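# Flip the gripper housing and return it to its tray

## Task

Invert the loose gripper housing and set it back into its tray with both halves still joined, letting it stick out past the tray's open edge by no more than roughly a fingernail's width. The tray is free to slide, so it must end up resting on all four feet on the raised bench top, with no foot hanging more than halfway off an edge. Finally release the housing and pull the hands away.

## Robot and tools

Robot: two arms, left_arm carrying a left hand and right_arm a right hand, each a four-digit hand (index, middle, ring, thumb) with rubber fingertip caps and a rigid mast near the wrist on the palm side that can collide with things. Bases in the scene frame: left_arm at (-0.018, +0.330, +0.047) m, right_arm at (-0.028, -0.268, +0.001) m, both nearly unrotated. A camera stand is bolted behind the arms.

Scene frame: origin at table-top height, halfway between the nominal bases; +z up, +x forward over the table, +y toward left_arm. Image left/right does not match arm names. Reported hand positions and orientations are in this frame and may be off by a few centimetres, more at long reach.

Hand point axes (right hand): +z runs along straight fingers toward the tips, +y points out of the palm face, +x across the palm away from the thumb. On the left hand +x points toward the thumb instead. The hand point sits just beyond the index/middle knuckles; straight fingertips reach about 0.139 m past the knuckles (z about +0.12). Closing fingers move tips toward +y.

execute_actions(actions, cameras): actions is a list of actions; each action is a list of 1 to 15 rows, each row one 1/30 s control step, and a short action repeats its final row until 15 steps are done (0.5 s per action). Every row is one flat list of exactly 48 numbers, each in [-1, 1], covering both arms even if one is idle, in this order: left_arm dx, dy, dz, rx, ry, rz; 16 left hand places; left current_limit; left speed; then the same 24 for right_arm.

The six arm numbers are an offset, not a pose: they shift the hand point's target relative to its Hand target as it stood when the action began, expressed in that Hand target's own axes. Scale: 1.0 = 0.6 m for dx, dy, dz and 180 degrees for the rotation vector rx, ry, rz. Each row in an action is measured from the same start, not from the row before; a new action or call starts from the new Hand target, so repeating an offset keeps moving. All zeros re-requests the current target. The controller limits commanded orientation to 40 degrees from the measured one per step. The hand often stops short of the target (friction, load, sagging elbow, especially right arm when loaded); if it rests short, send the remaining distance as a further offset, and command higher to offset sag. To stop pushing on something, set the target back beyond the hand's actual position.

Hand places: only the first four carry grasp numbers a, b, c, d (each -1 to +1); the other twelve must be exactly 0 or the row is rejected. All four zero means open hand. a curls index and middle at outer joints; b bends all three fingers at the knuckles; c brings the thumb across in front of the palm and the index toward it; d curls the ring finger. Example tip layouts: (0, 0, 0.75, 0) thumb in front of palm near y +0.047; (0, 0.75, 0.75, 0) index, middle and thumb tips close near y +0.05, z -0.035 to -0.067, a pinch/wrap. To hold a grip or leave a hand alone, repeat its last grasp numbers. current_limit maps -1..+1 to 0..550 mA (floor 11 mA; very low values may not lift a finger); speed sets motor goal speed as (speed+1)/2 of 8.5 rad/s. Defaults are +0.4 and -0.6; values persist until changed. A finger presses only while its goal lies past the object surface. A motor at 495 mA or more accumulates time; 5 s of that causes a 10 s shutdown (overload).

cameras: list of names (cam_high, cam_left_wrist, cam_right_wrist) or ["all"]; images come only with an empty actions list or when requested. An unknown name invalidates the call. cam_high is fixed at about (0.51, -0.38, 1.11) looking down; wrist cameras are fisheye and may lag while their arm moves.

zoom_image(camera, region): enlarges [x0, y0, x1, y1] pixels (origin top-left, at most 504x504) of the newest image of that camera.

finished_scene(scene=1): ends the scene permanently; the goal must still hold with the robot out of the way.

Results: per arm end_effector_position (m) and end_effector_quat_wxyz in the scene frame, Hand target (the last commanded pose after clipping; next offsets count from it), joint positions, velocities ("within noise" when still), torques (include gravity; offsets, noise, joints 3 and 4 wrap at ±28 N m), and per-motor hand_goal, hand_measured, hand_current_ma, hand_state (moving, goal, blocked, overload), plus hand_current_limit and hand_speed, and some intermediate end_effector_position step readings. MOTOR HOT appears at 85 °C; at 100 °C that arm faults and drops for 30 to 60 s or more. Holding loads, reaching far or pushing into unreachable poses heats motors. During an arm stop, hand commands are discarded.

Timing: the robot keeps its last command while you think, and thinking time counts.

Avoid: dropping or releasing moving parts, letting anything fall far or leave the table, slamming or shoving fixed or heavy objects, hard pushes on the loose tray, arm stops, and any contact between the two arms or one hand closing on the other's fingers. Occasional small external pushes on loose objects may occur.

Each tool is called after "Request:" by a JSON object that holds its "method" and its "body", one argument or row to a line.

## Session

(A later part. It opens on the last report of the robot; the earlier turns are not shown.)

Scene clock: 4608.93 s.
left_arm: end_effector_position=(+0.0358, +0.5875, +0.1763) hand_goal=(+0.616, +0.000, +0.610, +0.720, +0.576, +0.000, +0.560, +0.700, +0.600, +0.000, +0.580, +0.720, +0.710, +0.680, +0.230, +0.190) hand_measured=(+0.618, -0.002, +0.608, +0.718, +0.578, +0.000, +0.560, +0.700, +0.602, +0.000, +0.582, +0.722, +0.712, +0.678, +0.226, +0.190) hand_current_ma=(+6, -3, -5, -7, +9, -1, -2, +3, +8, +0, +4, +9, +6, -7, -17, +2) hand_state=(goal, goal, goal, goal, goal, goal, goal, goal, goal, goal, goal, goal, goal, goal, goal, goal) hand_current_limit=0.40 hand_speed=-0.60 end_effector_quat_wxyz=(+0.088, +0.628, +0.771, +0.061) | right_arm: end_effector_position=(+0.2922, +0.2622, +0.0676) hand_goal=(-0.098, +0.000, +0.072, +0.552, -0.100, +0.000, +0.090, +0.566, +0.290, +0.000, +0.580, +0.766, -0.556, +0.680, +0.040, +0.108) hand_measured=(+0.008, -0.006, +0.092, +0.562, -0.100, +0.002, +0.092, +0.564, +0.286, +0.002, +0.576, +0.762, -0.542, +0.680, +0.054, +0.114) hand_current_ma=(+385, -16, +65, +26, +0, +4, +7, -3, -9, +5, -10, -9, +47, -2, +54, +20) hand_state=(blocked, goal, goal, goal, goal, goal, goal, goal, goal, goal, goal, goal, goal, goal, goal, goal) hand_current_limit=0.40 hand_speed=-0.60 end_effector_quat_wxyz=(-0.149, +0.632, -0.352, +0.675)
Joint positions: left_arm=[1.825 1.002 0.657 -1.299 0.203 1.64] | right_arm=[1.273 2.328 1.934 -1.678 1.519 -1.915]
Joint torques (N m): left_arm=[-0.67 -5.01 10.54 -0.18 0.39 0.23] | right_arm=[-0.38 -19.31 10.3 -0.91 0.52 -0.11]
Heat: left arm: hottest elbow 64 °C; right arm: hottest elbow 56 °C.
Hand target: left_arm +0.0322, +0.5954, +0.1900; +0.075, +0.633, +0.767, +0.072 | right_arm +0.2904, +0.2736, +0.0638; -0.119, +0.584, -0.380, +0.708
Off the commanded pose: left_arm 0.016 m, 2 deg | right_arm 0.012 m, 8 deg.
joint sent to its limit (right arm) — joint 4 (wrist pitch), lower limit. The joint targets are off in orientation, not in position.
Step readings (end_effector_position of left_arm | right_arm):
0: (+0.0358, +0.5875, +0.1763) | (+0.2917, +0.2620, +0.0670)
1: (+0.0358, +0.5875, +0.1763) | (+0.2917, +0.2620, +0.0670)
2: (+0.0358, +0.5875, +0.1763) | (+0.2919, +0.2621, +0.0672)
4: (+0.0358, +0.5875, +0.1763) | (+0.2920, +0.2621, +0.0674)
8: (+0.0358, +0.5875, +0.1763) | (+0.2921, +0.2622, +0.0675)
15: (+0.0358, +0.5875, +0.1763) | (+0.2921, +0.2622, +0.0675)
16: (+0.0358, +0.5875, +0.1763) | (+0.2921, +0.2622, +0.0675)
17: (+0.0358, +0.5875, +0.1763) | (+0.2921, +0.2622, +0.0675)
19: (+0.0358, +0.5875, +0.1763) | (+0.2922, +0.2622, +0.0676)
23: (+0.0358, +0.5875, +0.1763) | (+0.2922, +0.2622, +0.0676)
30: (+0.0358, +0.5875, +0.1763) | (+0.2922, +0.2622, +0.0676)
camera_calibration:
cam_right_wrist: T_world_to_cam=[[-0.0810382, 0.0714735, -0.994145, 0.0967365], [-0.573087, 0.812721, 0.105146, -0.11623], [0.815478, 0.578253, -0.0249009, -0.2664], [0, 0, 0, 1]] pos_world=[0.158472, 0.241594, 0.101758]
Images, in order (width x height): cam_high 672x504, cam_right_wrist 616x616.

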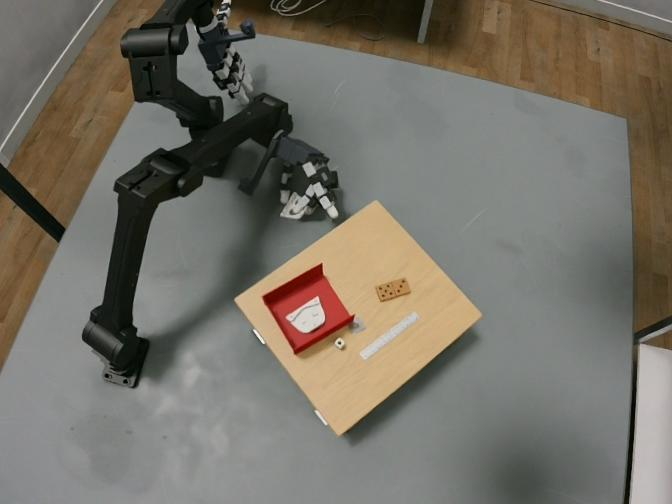

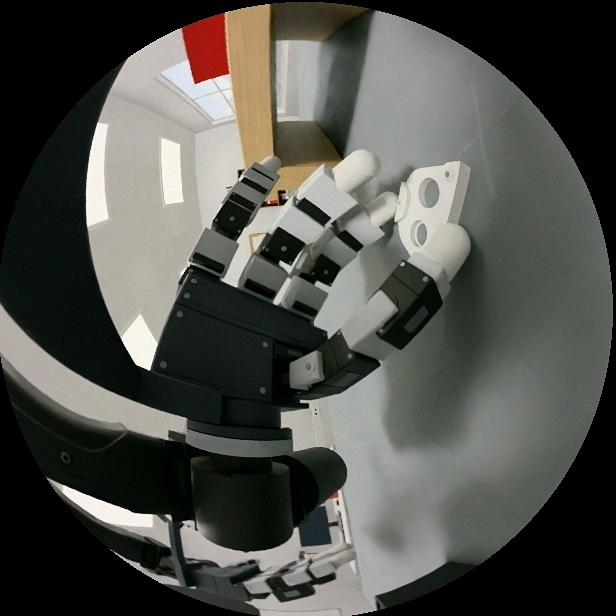

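Request:
{"method": "execute_actions", "body": {
  "actions": [
    [[0,0,0,0,0,0,0,0.1,0,0,0,0,0,0,0,0,0,0,0,0,0,0,0.4,-0.6,0.0147,-0.0135,0.0006,0,0,0,0.25,0.47,0.77,0.0,0,0,0,0,0,0,0,0,0,0,0,0,0.4,-0.6]],
    [[0,0,0,0,0,0,0,0.1,0,0,0,0,0,0,0,0,0,0,0,0,0,0,0.4,-0.6,0.0147,-0.0135,0.0006,0,0,0,0.25,0.47,0.77,0.0,0,0,0,0,0,0,0,0,0,0,0,0,0.4,-0.6]],
    [[0,0,0,0,0,0,0,0.1,0,0,0,0,0,0,0,0,0,0,0,0,0,0,0.4,-0.6,0.0147,-0.0135,0.0006,0,0,0,0.25,0.47,0.77,0.0,0,0,0,0,0,0,0,0,0,0,0,0,0.4,-0.6]],
    [[0,0,0,0,0,0,0,0.1,0,0,0,0,0,0,0,0,0,0,0,0,0,0,0.4,-0.6,0.0147,-0.0135,0.0006,0,0,0,0.25,0.47,0.77,0.0,0,0,0,0,0,0,0,0,0,0,0,0,0.4,-0.6]]
  ],
  "cameras": ["cam_high","cam_right_wrist"]
}}

Request:
{"method": "zoom_image", "body": {
  "camera": "cam_right_wrist",
  "region": [360, 130, 500, 270]
}}

Request:
{"method": "zoom_image", "body": {
  "camera": "cam_high",
  "region": [260, 155, 350, 225]
}}

Scene clock: 4619.53 s.
left_arm: end_effector_position=(+0.0358, +0.5875, +0.1763) hand_goal=(+0.616, +0.000, +0.610, +0.720, +0.576, +0.000, +0.560, +0.700, +0.600, +0.000, +0.580, +0.720, +0.710, +0.680, +0.230, +0.190) hand_measured=(+0.618, -0.002, +0.608, +0.718, +0.578, +0.000, +0.560, +0.700, +0.602, +0.000, +0.582, +0.722, +0.712, +0.678, +0.226, +0.190) hand_current_ma=(+6, -3, -5, -7, +9, -1, -2, +3, +8, +0, +4, +9, +6, -7, -17, +2) hand_state=(goal, goal, goal, goal, goal, goal, goal, goal, goal, goal, goal, goal, goal, goal, goal, goal) hand_current_limit=0.40 hand_speed=-0.60 end_effector_quat_wxyz=(+0.088, +0.628, +0.771, +0.061) | right_arm: end_effector_position=(+0.2910, +0.2594, +0.0862) hand_goal=(-0.128, +0.000, +0.072, +0.556, -0.134, +0.000, +0.086, +0.568, +0.262, +0.000, +0.580, +0.770, -0.574, +0.680, +0.038, +0.112) hand_measured=(-0.020, +0.004, +0.098, +0.570, -0.134, +0.002, +0.090, +0.566, +0.258, +0.002, +0.576, +0.766, -0.566, +0.680, +0.064, +0.124) hand_current_ma=(+385, +11, +86, +43, +1, +4, +7, -6, -8, +5, -10, -9, +23, -1, +121, +49) hand_state=(blocked, goal, blocked, goal, goal, goal, goal, goal, goal, goal, goal, goal, goal, goal, blocked, goal) hand_current_limit=0.40 hand_speed=-0.60 end_effector_quat_wxyz=(-0.138, +0.638, -0.343, +0.675)
Joint positions: left_arm=[1.825 1.002 0.657 -1.299 0.203 1.64] | right_arm=[1.273 2.299 1.934 -1.678 1.515 -1.973]
Joint torques (N m): left_arm=[-0.67 -4.54 10.43 -0.09 0.42 0.23] | right_arm=[-0.44 -22.77 10.78 -0.95 0.83 -0.31]
Heat: left arm: hottest elbow 64 °C; right arm: hottest elbow 56 °C.
Hand target: left_arm +0.0322, +0.5954, +0.1900; +0.075, +0.633, +0.767, +0.072 | right_arm +0.2904, +0.2735, +0.1117; -0.119, +0.584, -0.380, +0.708
Off the commanded pose: left_arm 0.016 m, 2 deg | right_arm 0.029 m, 9 deg.
joint sent to its limit (right arm) — joint 4 (wrist pitch), lower limit. The joint targets are off in orientation, not in position.
Step readings (end_effector_position of left_arm | right_arm):
0: (+0.0358, +0.5875, +0.1763) | (+0.2922, +0.2622, +0.0676)
1: (+0.0358, +0.5875, +0.1763) | (+0.2922, +0.2622, +0.0676)
2: (+0.0358, +0.5875, +0.1763) | (+0.2922, +0.2622, +0.0676)
4: (+0.0358, +0.5875, +0.1763) | (+0.2922, +0.2622, +0.0677)
8: (+0.0358, +0.5875, +0.1763) | (+0.2922, +0.2621, +0.0677)
15: (+0.0358, +0.5875, +0.1763) | (+0.2921, +0.2620, +0.0678)
16: (+0.0358, +0.5875, +0.1763) | (+0.2921, +0.2620, +0.0678)
17: (+0.0358, +0.5875, +0.1763) | (+0.2921, +0.2619, +0.0679)
19: (+0.0358, +0.5875, +0.1763) | (+0.2921, +0.2616, +0.0680)
23: (+0.0358, +0.5875, +0.1763) | (+0.2919, +0.2612, +0.0682)
30: (+0.0358, +0.5875, +0.1763) | (+0.2917, +0.2609, +0.0684)
31: (+0.0358, +0.5875, +0.1763) | (+0.2917, +0.2608, +0.0684)
32: (+0.0358, +0.5875, +0.1763) | (+0.2917, +0.2607, +0.0684)
34: (+0.0358, +0.5875, +0.1763) | (+0.2914, +0.2604, +0.0687)
38: (+0.0358, +0.5875, +0.1763) | (+0.2911, +0.2599, +0.0698)
45: (+0.0358, +0.5875, +0.1763) | (+0.2911, +0.2598, +0.0727)
46: (+0.0358, +0.5875, +0.1763) | (+0.2911, +0.2598, +0.0732)
47: (+0.0358, +0.5875, +0.1763) | (+0.2911, +0.2597, +0.0737)
49: (+0.0358, +0.5875, +0.1763) | (+0.2910, +0.2596, +0.0750)
53: (+0.0358, +0.5875, +0.1763) | (+0.2910, +0.2595, +0.0802)
60: (+0.0358, +0.5875, +0.1763) | (+0.2910, +0.2595, +0.0861)
camera_calibration:
cam_right_wrist: T_world_to_cam=[[-0.0938445, 0.0443011, -0.994601, 0.12617], [-0.572468, 0.814938, 0.0903132, -0.116078], [0.814539, 0.577852, -0.0511165, -0.260723], [0, 0, 0, 1]] pos_world=[0.157759, 0.239666, 0.122645]
Images, in order (width x height): cam_high 672x504, cam_right_wrist 616x616.

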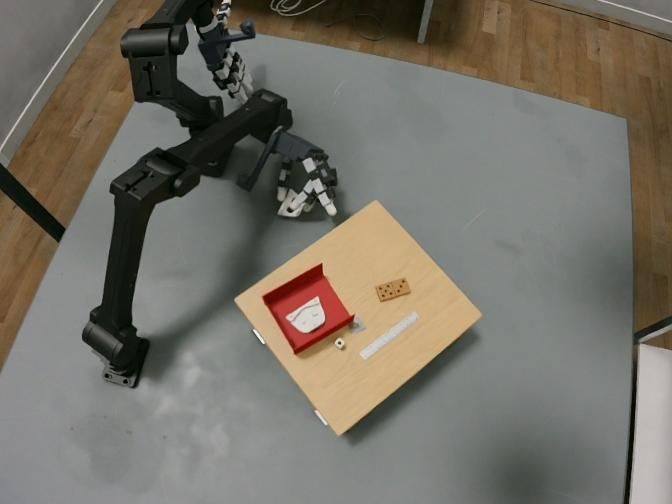

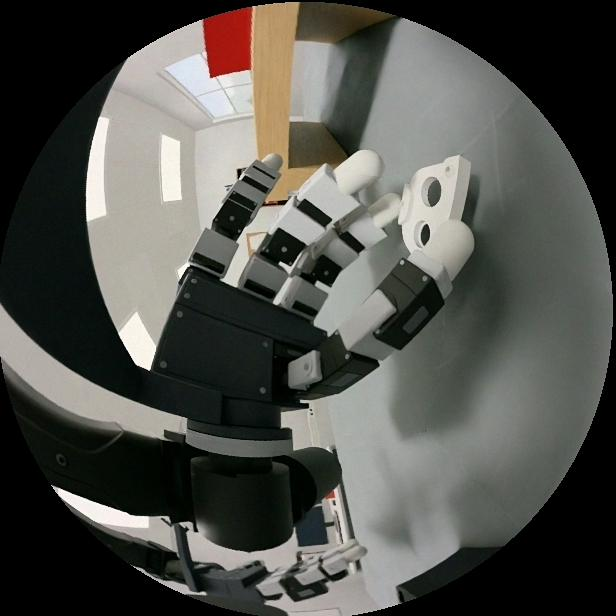

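Scaled by 3.600 from the camera's 616x616 image, which has a finer 880x880 frame.

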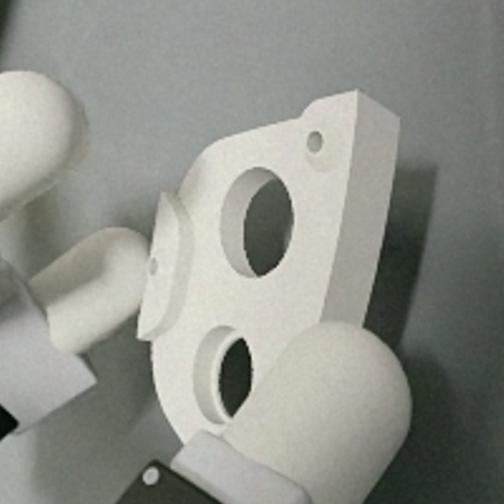

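Scaled by 5.600 from the camera's 672x504 image, which has a finer 960x720 frame.

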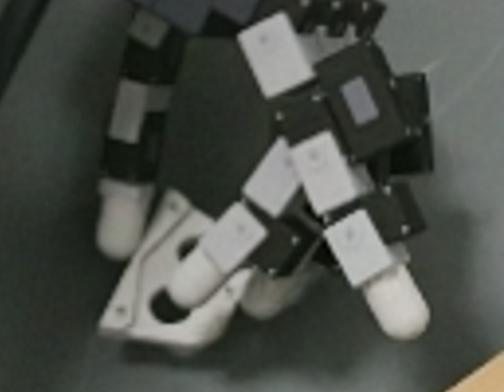

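Request:
{"method": "execute_actions", "body": {
  "actions": [
    [[0,0,0,0,0,0,0,0.1,0,0,0,0,0,0,0,0,0,0,0,0,0,0,0.4,-0.6,0.0246,-0.0225,0.001,0,0,0,0.25,0.47,0.77,0.0,0,0,0,0,0,0,0,0,0,0,0,0,0.4,-0.6]],
    [[0,0,0,0,0,0,0,0.1,0,0,0,0,0,0,0,0,0,0,0,0,0,0,0.4,-0.6,0.0246,-0.0225,0.001,0,0,0,0.25,0.47,0.77,0.0,0,0,0,0,0,0,0,0,0,0,0,0,0.4,-0.6]],
    [[0,0,0,0,0,0,0,0.1,0,0,0,0,0,0,0,0,0,0,0,0,0,0,0.4,-0.6,0.0246,-0.0225,0.001,0,0,0,0.25,0.47,0.77,0.0,0,0,0,0,0,0,0,0,0,0,0,0,0.4,-0.6]],
    [[0,0,0,0,0,0,0,0.1,0,0,0,0,0,0,0,0,0,0,0,0,0,0,0.4,-0.6,0.0246,-0.0225,0.001,0,0,0,0.25,0.47,0.77,0.0,0,0,0,0,0,0,0,0,0,0,0,0,0.4,-0.6]],
    [[0,0,0,0,0,0,0,0.1,0,0,0,0,0,0,0,0,0,0,0,0,0,0,0.4,-0.6,0.0246,-0.0225,0.001,0,0,0,0.25,0.47,0.77,0.0,0,0,0,0,0,0,0,0,0,0,0,0,0.4,-0.6]]
  ],
  "cameras": ["cam_right_wrist"]
}}

Request:
{"method": "zoom_image", "body": {
  "camera": "cam_right_wrist",
  "region": [360, 130, 500, 270]
}}

Scene clock: 4691.33 s.
left_arm: end_effector_position=(+0.0358, +0.5875, +0.1763) hand_goal=(+0.616, +0.000, +0.610, +0.720, +0.576, +0.000, +0.560, +0.700, +0.600, +0.000, +0.580, +0.720, +0.710, +0.680, +0.230, +0.190) hand_measured=(+0.618, -0.002, +0.608, +0.718, +0.578, +0.000, +0.560, +0.700, +0.602, +0.000, +0.582, +0.722, +0.712, +0.678, +0.226, +0.190) hand_current_ma=(+6, -3, -5, -7, +9, -1, -2, +3, +8, +0, +4, +9, +6, -7, -17, +2) hand_state=(goal, goal, goal, goal, goal, goal, goal, goal, goal, goal, goal, goal, goal, goal, goal, goal) hand_current_limit=0.40 hand_speed=-0.60 end_effector_quat_wxyz=(+0.088, +0.628, +0.771, +0.061) | right_arm: end_effector_position=(+0.2914, +0.2618, +0.1845) hand_goal=(-0.128, +0.000, +0.072, +0.556, -0.134, +0.000, +0.086, +0.568, +0.262, +0.000, +0.580, +0.770, -0.574, +0.680, +0.038, +0.112) hand_measured=(-0.020, +0.004, +0.098, +0.570, -0.134, +0.002, +0.090, +0.566, +0.258, +0.002, +0.576, +0.766, -0.568, +0.680, +0.064, +0.124) hand_current_ma=(+385, +11, +86, +44, +0, +4, +7, -6, -9, +5, -10, -9, +19, -1, +124, +50) hand_state=(blocked, goal, blocked, goal, goal, goal, goal, goal, goal, goal, goal, goal, goal, goal, blocked, goal) hand_current_limit=0.40 hand_speed=-0.60 end_effector_quat_wxyz=(-0.171, +0.621, -0.346, +0.682)
Joint positions: left_arm=[1.825 1.002 0.657 -1.299 0.203 1.64] | right_arm=[1.28 2.161 1.96 -1.678 1.559 -2.078]
Joint torques (N m): left_arm=[-0.56 -4.25 10.4 -0.28 0.41 0.28] | right_arm=[-0.15 -21.25 11.69 -0.68 0.92 -0.29]
Heat: left arm: hottest elbow 64 °C; right arm: hottest elbow 58 °C.
Hand target: left_arm +0.0322, +0.5954, +0.1900; +0.075, +0.633, +0.767, +0.072 | right_arm +0.2902, +0.2734, +0.2119; -0.119, +0.584, -0.380, +0.708
Off the commanded pose: left_arm 0.016 m, 2 deg | right_arm 0.030 m, 9 deg.
joint sent to its limit (right arm) — joint 4 (wrist pitch), lower limit; joint 6 (wrist roll), lower limit. The joint targets are off in orientation, not in position.
Step readings (end_effector_position of left_arm | right_arm):
0: (+0.0358, +0.5875, +0.1763) | (+0.2910, +0.2594, +0.0862)
1: (+0.0358, +0.5875, +0.1763) | (+0.2910, +0.2594, +0.0863)
2: (+0.0358, +0.5875, +0.1763) | (+0.2910, +0.2592, +0.0868)
4: (+0.0358, +0.5875, +0.1763) | (+0.2909, +0.2589, +0.0882)
8: (+0.0358, +0.5875, +0.1763) | (+0.2909, +0.2586, +0.0952)
15: (+0.0358, +0.5875, +0.1763) | (+0.2911, +0.2593, +0.1062)
16: (+0.0358, +0.5875, +0.1763) | (+0.2912, +0.2596, +0.1066)
17: (+0.0358, +0.5875, +0.1763) | (+0.2912, +0.2595, +0.1073)
19: (+0.0358, +0.5875, +0.1763) | (+0.2909, +0.2591, +0.1086)
23: (+0.0358, +0.5875, +0.1763) | (+0.2908, +0.2585, +0.1144)
30: (+0.0358, +0.5875, +0.1763) | (+0.2913, +0.2599, +0.1246)
31: (+0.0358, +0.5875, +0.1763) | (+0.2913, +0.2600, +0.1253)
32: (+0.0358, +0.5875, +0.1763) | (+0.2913, +0.2600, +0.1262)
34: (+0.0358, +0.5875, +0.1763) | (+0.2910, +0.2597, +0.1276)
38: (+0.0358, +0.5875, +0.1763) | (+0.2910, +0.2594, +0.1341)
45: (+0.0358, +0.5875, +0.1763) | (+0.2915, +0.2608, +0.1446)
46: (+0.0358, +0.5875, +0.1763) | (+0.2916, +0.2608, +0.1451)
47: (+0.0358, +0.5875, +0.1763) | (+0.2917, +0.2610, +0.1461)
49: (+0.0358, +0.5875, +0.1763) | (+0.2918, +0.2612, +0.1481)
53: (+0.0358, +0.5875, +0.1763) | (+0.2916, +0.2614, +0.1554)
60: (+0.0358, +0.5875, +0.1763) | (+0.2913, +0.2614, +0.1655)
61: (+0.0358, +0.5875, +0.1763) | (+0.2913, +0.2614, +0.1656)
62: (+0.0358, +0.5875, +0.1763) | (+0.2916, +0.2614, +0.1662)
64: (+0.0358, +0.5875, +0.1763) | (+0.2919, +0.2615, +0.1674)
68: (+0.0358, +0.5875, +0.1763) | (+0.2917, +0.2617, +0.1736)
75: (+0.0358, +0.5875, +0.1763) | (+0.2913, +0.2615, +0.1838)
camera_calibration:
cam_right_wrist: T_world_to_cam=[[-0.0431949, 0.0885128, -0.995138, 0.197648], [-0.599188, 0.794747, 0.0966973, -0.114737], [0.799442, 0.600452, 0.0187068, -0.27183], [0, 0, 0, 1]] pos_world=[0.1571, 0.236914, 0.212866]
Images, in order (width x height): cam_right_wrist 616x616.

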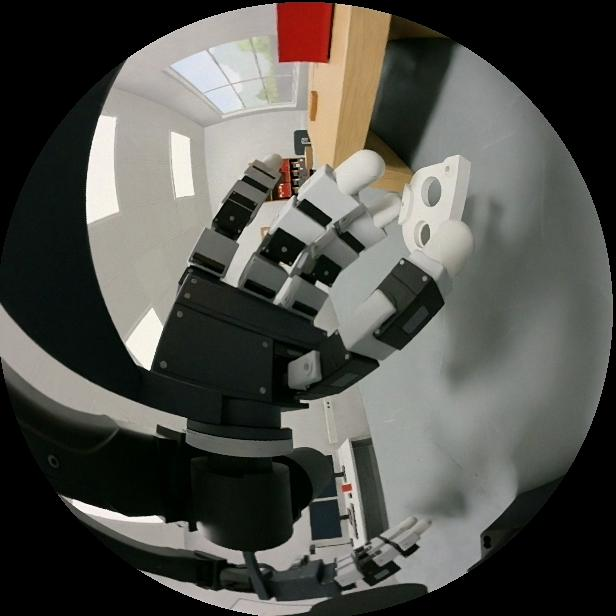

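Scaled by 3.600 from the camera's 616x616 image, which has a finer 880x880 frame.

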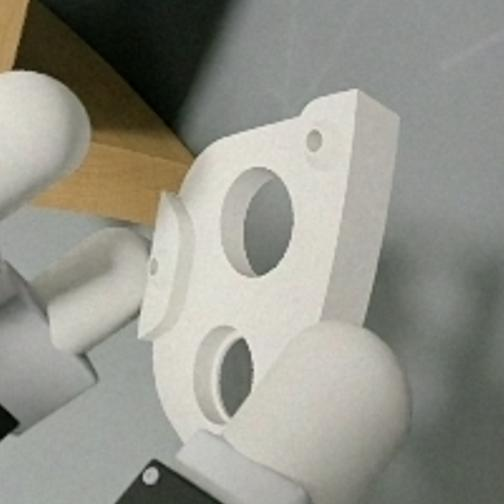

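Request:
{"method": "execute_actions", "body": {
  "actions": [
    [[0,0,0,0,0,0,0,0.1,0,0,0,0,0,0,0,0,0,0,0,0,0,0,0.4,-0.6,0.0254,-0.007,0,0,0,0.0556,0.25,0.47,0.77,0.0,0,0,0,0,0,0,0,0,0,0,0,0,0.4,-0.6]],
    [[0,0,0,0,0,0,0,0.1,0,0,0,0,0,0,0,0,0,0,0,0,0,0,0.4,-0.6,0.0228,-0.0094,0,0,0,0.0556,0.25,0.47,0.77,0.0,0,0,0,0,0,0,0,0,0,0,0,0,0.4,-0.6]],
    [[0,0,0,0,0,0,0,0.1,0,0,0,0,0,0,0,0,0,0,0,0,0,0,0.4,-0.6,0.0198,-0.0112,0,0,0,0.0556,0.25,0.47,0.77,0.0,0,0,0,0,0,0,0,0,0,0,0,0,0.4,-0.6]],
    [[0,0,0,0,0,0,0,0.1,0,0,0,0,0,0,0,0,0,0,0,0,0,0,0.4,-0.6,0.0164,-0.0124,0,0,0,0.0556,0.25,0.47,0.77,0.0,0,0,0,0,0,0,0,0,0,0,0,0,0.4,-0.6]],
    [[0,0,0,0,0,0,0,0.1,0,0,0,0,0,0,0,0,0,0,0,0,0,0,0.4,-0.6,0.013,-0.013,0,0,0,0.0556,0.25,0.47,0.77,0.0,0,0,0,0,0,0,0,0,0,0,0,0,0.4,-0.6]]
  ],
  "cameras": ["cam_high","cam_right_wrist"]
}}

Request:
{"method": "zoom_image", "body": {
  "camera": "cam_right_wrist",
  "region": [360, 130, 500, 270]
}}

Scene clock: 4711.73 s.
left_arm: end_effector_position=(+0.0358, +0.5875, +0.1763) hand_goal=(+0.616, +0.000, +0.610, +0.720, +0.576, +0.000, +0.560, +0.700, +0.600, +0.000, +0.580, +0.720, +0.710, +0.680, +0.230, +0.190) hand_measured=(+0.618, -0.002, +0.608, +0.718, +0.578, +0.000, +0.560, +0.700, +0.602, +0.000, +0.582, +0.722, +0.712, +0.678, +0.226, +0.190) hand_current_ma=(+6, -3, -5, -7, +9, -1, -2, +3, +8, +0, +4, +9, +6, -7, -17, +2) hand_state=(goal, goal, goal, goal, goal, goal, goal, goal, goal, goal, goal, goal, goal, goal, goal, goal) hand_current_limit=0.40 hand_speed=-0.60 end_effector_quat_wxyz=(+0.088, +0.628, +0.771, +0.061) | right_arm: end_effector_position=(+0.2862, +0.2533, +0.2297) hand_goal=(-0.128, +0.000, +0.072, +0.556, -0.134, +0.000, +0.086, +0.568, +0.262, +0.000, +0.580, +0.770, -0.574, +0.680, +0.038, +0.112) hand_measured=(-0.024, +0.006, +0.098, +0.570, -0.134, +0.002, +0.090, +0.566, +0.256, +0.002, +0.576, +0.766, -0.574, +0.680, +0.066, +0.124) hand_current_ma=(+385, +12, +90, +46, -2, +4, +7, -6, -19, +5, -10, -9, +1, -1, +130, +52) hand_state=(blocked, goal, blocked, goal, goal, goal, goal, goal, goal, goal, goal, goal, goal, goal, blocked, goal) hand_current_limit=0.40 hand_speed=-0.60 end_effector_quat_wxyz=(-0.310, +0.538, -0.474, +0.625)
Joint positions: left_arm=[1.825 1.002 0.657 -1.299 0.203 1.64] | right_arm=[1.282 1.971 1.816 -1.598 1.542 -1.777]
Joint torques (N m): left_arm=[-0.44 -5.48 10.39 -0.25 0.46 0.27] | right_arm=[-0.73 -17.79 8.58 -0.42 0.84 -0.08]
Heat: left arm: hottest elbow 64 °C; right arm: hottest elbow 56 °C.
Hand target: left_arm +0.0322, +0.5954, +0.1900; +0.075, +0.633, +0.767, +0.072 | right_arm +0.2862, +0.2535, +0.2282; -0.308, +0.539, -0.472, +0.625 (last step not sent: back at the drive's target)
Off the commanded pose: left_arm 0.016 m, 2 deg | right_arm 0.022 m, 13 deg.
led back after a hold (right arm): the arm was led back toward your command in small steps, so it may still be short of it.
Step readings (end_effector_position of left_arm | right_arm):
0: (+0.0358, +0.5875, +0.1763) | (+0.2914, +0.2618, +0.1845)
1: (+0.0358, +0.5875, +0.1763) | (+0.2914, +0.2618, +0.1845)
2: (+0.0358, +0.5875, +0.1763) | (+0.2913, +0.2618, +0.1848)
4: (+0.0358, +0.5875, +0.1763) | (+0.2907, +0.2621, +0.1862)
8: (+0.0358, +0.5875, +0.1763) | (+0.2903, +0.2625, +0.1983)
15: (+0.0358, +0.5875, +0.1763) | (+0.2901, +0.2619, +0.2163)
16: (+0.0358, +0.5875, +0.1763) | (+0.2902, +0.2621, +0.2165)
17: (+0.0358, +0.5875, +0.1763) | (+0.2903, +0.2623, +0.2162)
19: (+0.0358, +0.5875, +0.1763) | (+0.2896, +0.2608, +0.2141)
23: (+0.0358, +0.5875, +0.1763) | (+0.2875, +0.2565, +0.2174)
30: (+0.0358, +0.5875, +0.1763) | (+0.2877, +0.2581, +0.2302)
31: (+0.0358, +0.5875, +0.1763) | (+0.2877, +0.2582, +0.2303) HELD (not all sent) right_arm
32: (+0.0358, +0.5875, +0.1763) | (+0.2878, +0.2583, +0.2303) HELD (not all sent) right_arm
34: (+0.0358, +0.5875, +0.1763) | (+0.2878, +0.2584, +0.2303) HELD (not all sent) right_arm
38: (+0.0358, +0.5875, +0.1763) | (+0.2878, +0.2584, +0.2303) HELD (not all sent) right_arm
45: (+0.0358, +0.5875, +0.1763) | (+0.2878, +0.2584, +0.2303) HELD (not all sent) right_arm
46: (+0.0358, +0.5875, +0.1763) | (+0.2878, +0.2584, +0.2303)
47: (+0.0358, +0.5875, +0.1763) | (+0.2877, +0.2582, +0.2298)
49: (+0.0358, +0.5875, +0.1763) | (+0.2876, +0.2576, +0.2277)
53: (+0.0358, +0.5875, +0.1763) | (+0.2862, +0.2533, +0.2213)
60: (+0.0358, +0.5875, +0.1763) | (+0.2863, +0.2535, +0.2283)
61: (+0.0358, +0.5875, +0.1763) | (+0.2863, +0.2536, +0.2295) HELD (not all sent) right_arm
62: (+0.0358, +0.5875, +0.1763) | (+0.2863, +0.2535, +0.2301) HELD (not all sent) right_arm
64: (+0.0358, +0.5875, +0.1763) | (+0.2863, +0.2535, +0.2301) HELD (not all sent) right_arm
68: (+0.0358, +0.5875, +0.1763) | (+0.2862, +0.2533, +0.2297) HELD (not all sent) right_arm
75: (+0.0358, +0.5875, +0.1763) | (+0.2862, +0.2533, +0.2297) HELD (not all sent) right_arm
HELD (not all sent) right_arm: steps 31 to 45 and 61 to 75.
pose unreachable (right arm): on one or more control steps of this call, first in action 2 (counted from 0), this arm could not follow its commanded pose, so it was not sent that pose on those steps. It may still have moved: this result reports where it is.
cause: moving toward the commanded pose would bring a part of the arm too close to another arm (a part of this arm just beyond joint 3 (elbow) and a part of the left arm just beyond its joint 2 (shoulder), at the place that arm is still heading or pushing toward).
camera_calibration:
cam_right_wrist: T_world_to_cam=[[0.049192, 0.484232, -0.873556, 0.0885566], [-0.615148, 0.703735, 0.355456, -0.147301], [0.786875, 0.519881, 0.332493, -0.311434], [0, 0, 0, 1]] pos_world=[0.150091, 0.222687, 0.233268]
Images, in order (width x height): cam_high 672x504, cam_right_wrist 616x616.

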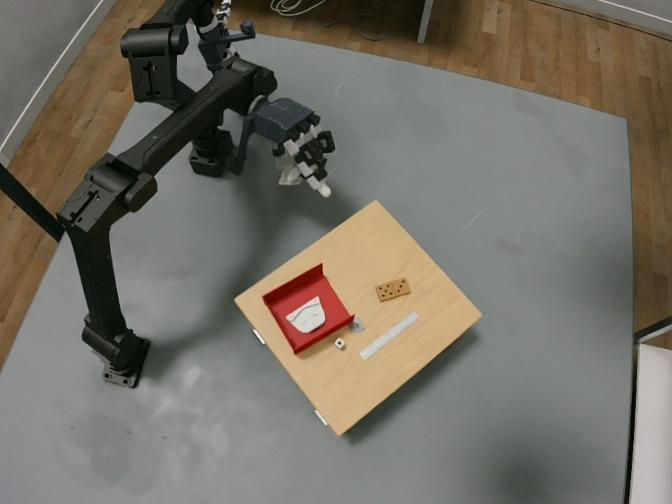

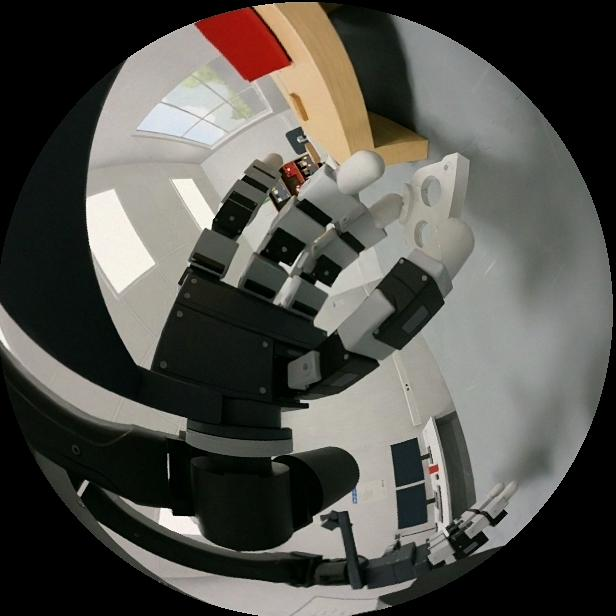

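Scaled by 3.600 from the camera's 616x616 image, which has a finer 880x880 frame.

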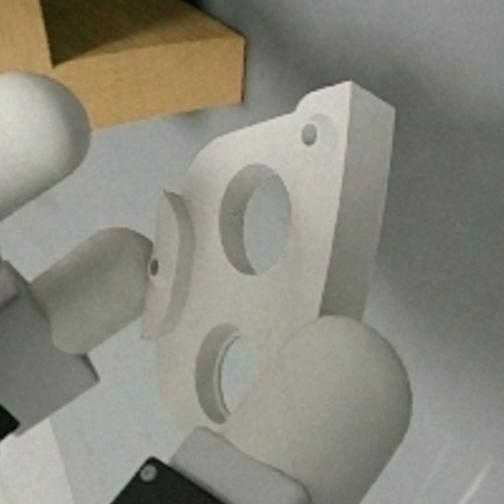

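Request:
{"method": "execute_actions", "body": {
  "actions": [
    [[0,0,0,0,0,0,0,0.1,0,0,0,0,0,0,0,0,0,0,0,0,0,0,0.4,-0.6,0.0083,-0.0065,0.033,-0.0042,0.0103,0.0003,0.25,0.47,0.77,0.0,0,0,0,0,0,0,0,0,0,0,0,0,0.4,-0.6]],
    [[0,0,0,0,0,0,0,0.1,0,0,0,0,0,0,0,0,0,0,0,0,0,0,0.4,-0.6,0.0083,-0.0105,0.033,-0.0042,0.0103,0.0003,0.25,0.47,0.77,0.0,0,0,0,0,0,0,0,0,0,0,0,0,0.4,-0.6]],
    [[0,0,0,0,0,0,0,0.1,0,0,0,0,0,0,0,0,0,0,0,0,0,0,0.4,-0.6,0.0083,-0.0145,0.033,-0.0042,0.0103,0.0003,0.25,0.47,0.77,0.0,0,0,0,0,0,0,0,0,0,0,0,0,0.4,-0.6]],
    [[0,0,0,0,0,0,0,0.1,0,0,0,0,0,0,0,0,0,0,0,0,0,0,0.4,-0.6,0.0083,-0.0145,0.033,-0.0042,0.0103,0.0003,0.25,0.47,0.77,0.0,0,0,0,0,0,0,0,0,0,0,0,0,0.4,-0.6]]
  ],
  "cameras": ["cam_high"]
}}

Scene clock: 4733.83 s.
left_arm: end_effector_position=(+0.0358, +0.5875, +0.1763) hand_goal=(+0.616, +0.000, +0.610, +0.720, +0.576, +0.000, +0.560, +0.700, +0.600, +0.000, +0.580, +0.720, +0.710, +0.680, +0.230, +0.190) hand_measured=(+0.618, -0.002, +0.608, +0.718, +0.578, +0.000, +0.560, +0.700, +0.602, +0.000, +0.582, +0.722, +0.712, +0.678, +0.226, +0.190) hand_current_ma=(+6, -3, -5, -7, +9, -1, -2, +3, +8, +0, +4, +9, +6, -7, -17, +2) hand_state=(goal, goal, goal, goal, goal, goal, goal, goal, goal, goal, goal, goal, goal, goal, goal, goal) hand_current_limit=0.40 hand_speed=-0.60 end_effector_quat_wxyz=(+0.088, +0.628, +0.771, +0.061) | right_arm: end_effector_position=(+0.3555, +0.2111, +0.2506) hand_goal=(-0.128, +0.000, +0.072, +0.556, -0.134, +0.000, +0.086, +0.568, +0.262, +0.000, +0.580, +0.770, -0.574, +0.680, +0.038, +0.112) hand_measured=(-0.024, +0.006, +0.098, +0.570, -0.136, +0.002, +0.088, +0.566, +0.256, +0.002, +0.576, +0.766, -0.574, +0.680, +0.066, +0.124) hand_current_ma=(+385, +12, +91, +47, -3, +4, +7, -6, -19, +5, -10, -9, +1, -1, +133, +53) hand_state=(blocked, goal, blocked, goal, goal, goal, goal, goal, goal, goal, goal, goal, goal, goal, blocked, goal) hand_current_limit=0.40 hand_speed=-0.60 end_effector_quat_wxyz=(-0.259, +0.511, -0.503, +0.647)
Joint positions: left_arm=[1.825 1.002 0.657 -1.299 0.203 1.64] | right_arm=[1.147 1.972 1.873 -1.598 1.542 -1.857]
Joint torques (N m): left_arm=[-1.2 -4.6 10.39 -0.28 0.4 0.19] | right_arm=[-0.85 -16.79 12.57 -0.36 0.89 -0.15]
Heat: left arm: hottest elbow 64 °C; right arm: hottest elbow 56 °C.
Hand target: left_arm +0.0322, +0.5954, +0.1900; +0.075, +0.633, +0.767, +0.072 | right_arm +0.3599, +0.2214, +0.2592; -0.264, +0.505, -0.509, +0.646
Off the commanded pose: left_arm 0.016 m, 2 deg | right_arm 0.014 m, 1 deg.
Step readings (end_effector_position of left_arm | right_arm):
0: (+0.0358, +0.5875, +0.1763) | (+0.2862, +0.2533, +0.2297)
1: (+0.0358, +0.5875, +0.1763) | (+0.2862, +0.2533, +0.2297)
2: (+0.0358, +0.5875, +0.1763) | (+0.2868, +0.2529, +0.2297)
4: (+0.0358, +0.5875, +0.1763) | (+0.2888, +0.2517, +0.2297)
8: (+0.0358, +0.5875, +0.1763) | (+0.2953, +0.2477, +0.2297)
15: (+0.0358, +0.5875, +0.1763) | (+0.3036, +0.2421, +0.2298)
16: (+0.0358, +0.5875, +0.1763) | (+0.3038, +0.2420, +0.2298)
17: (+0.0358, +0.5875, +0.1763) | (+0.3044, +0.2415, +0.2298)
19: (+0.0358, +0.5875, +0.1763) | (+0.3063, +0.2400, +0.2298)
23: (+0.0358, +0.5875, +0.1763) | (+0.3123, +0.2353, +0.2299)
30: (+0.0358, +0.5875, +0.1763) | (+0.3201, +0.2292, +0.2300)
31: (+0.0358, +0.5875, +0.1763) | (+0.3202, +0.2290, +0.2300)
32: (+0.0358, +0.5875, +0.1763) | (+0.3210, +0.2283, +0.2302)
34: (+0.0358, +0.5875, +0.1763) | (+0.3229, +0.2273, +0.2313)
38: (+0.0358, +0.5875, +0.1763) | (+0.3296, +0.2249, +0.2360)
45: (+0.0358, +0.5875, +0.1763) | (+0.3377, +0.2197, +0.2387)
46: (+0.0358, +0.5875, +0.1763) | (+0.3379, +0.2195, +0.2387)
47: (+0.0358, +0.5875, +0.1763) | (+0.3385, +0.2192, +0.2392)
49: (+0.0358, +0.5875, +0.1763) | (+0.3407, +0.2186, +0.2413)
53: (+0.0358, +0.5875, +0.1763) | (+0.3476, +0.2168, +0.2477)
60: (+0.0358, +0.5875, +0.1763) | (+0.3556, +0.2114, +0.2506)
Images, in order (width x height): cam_high 672x504.

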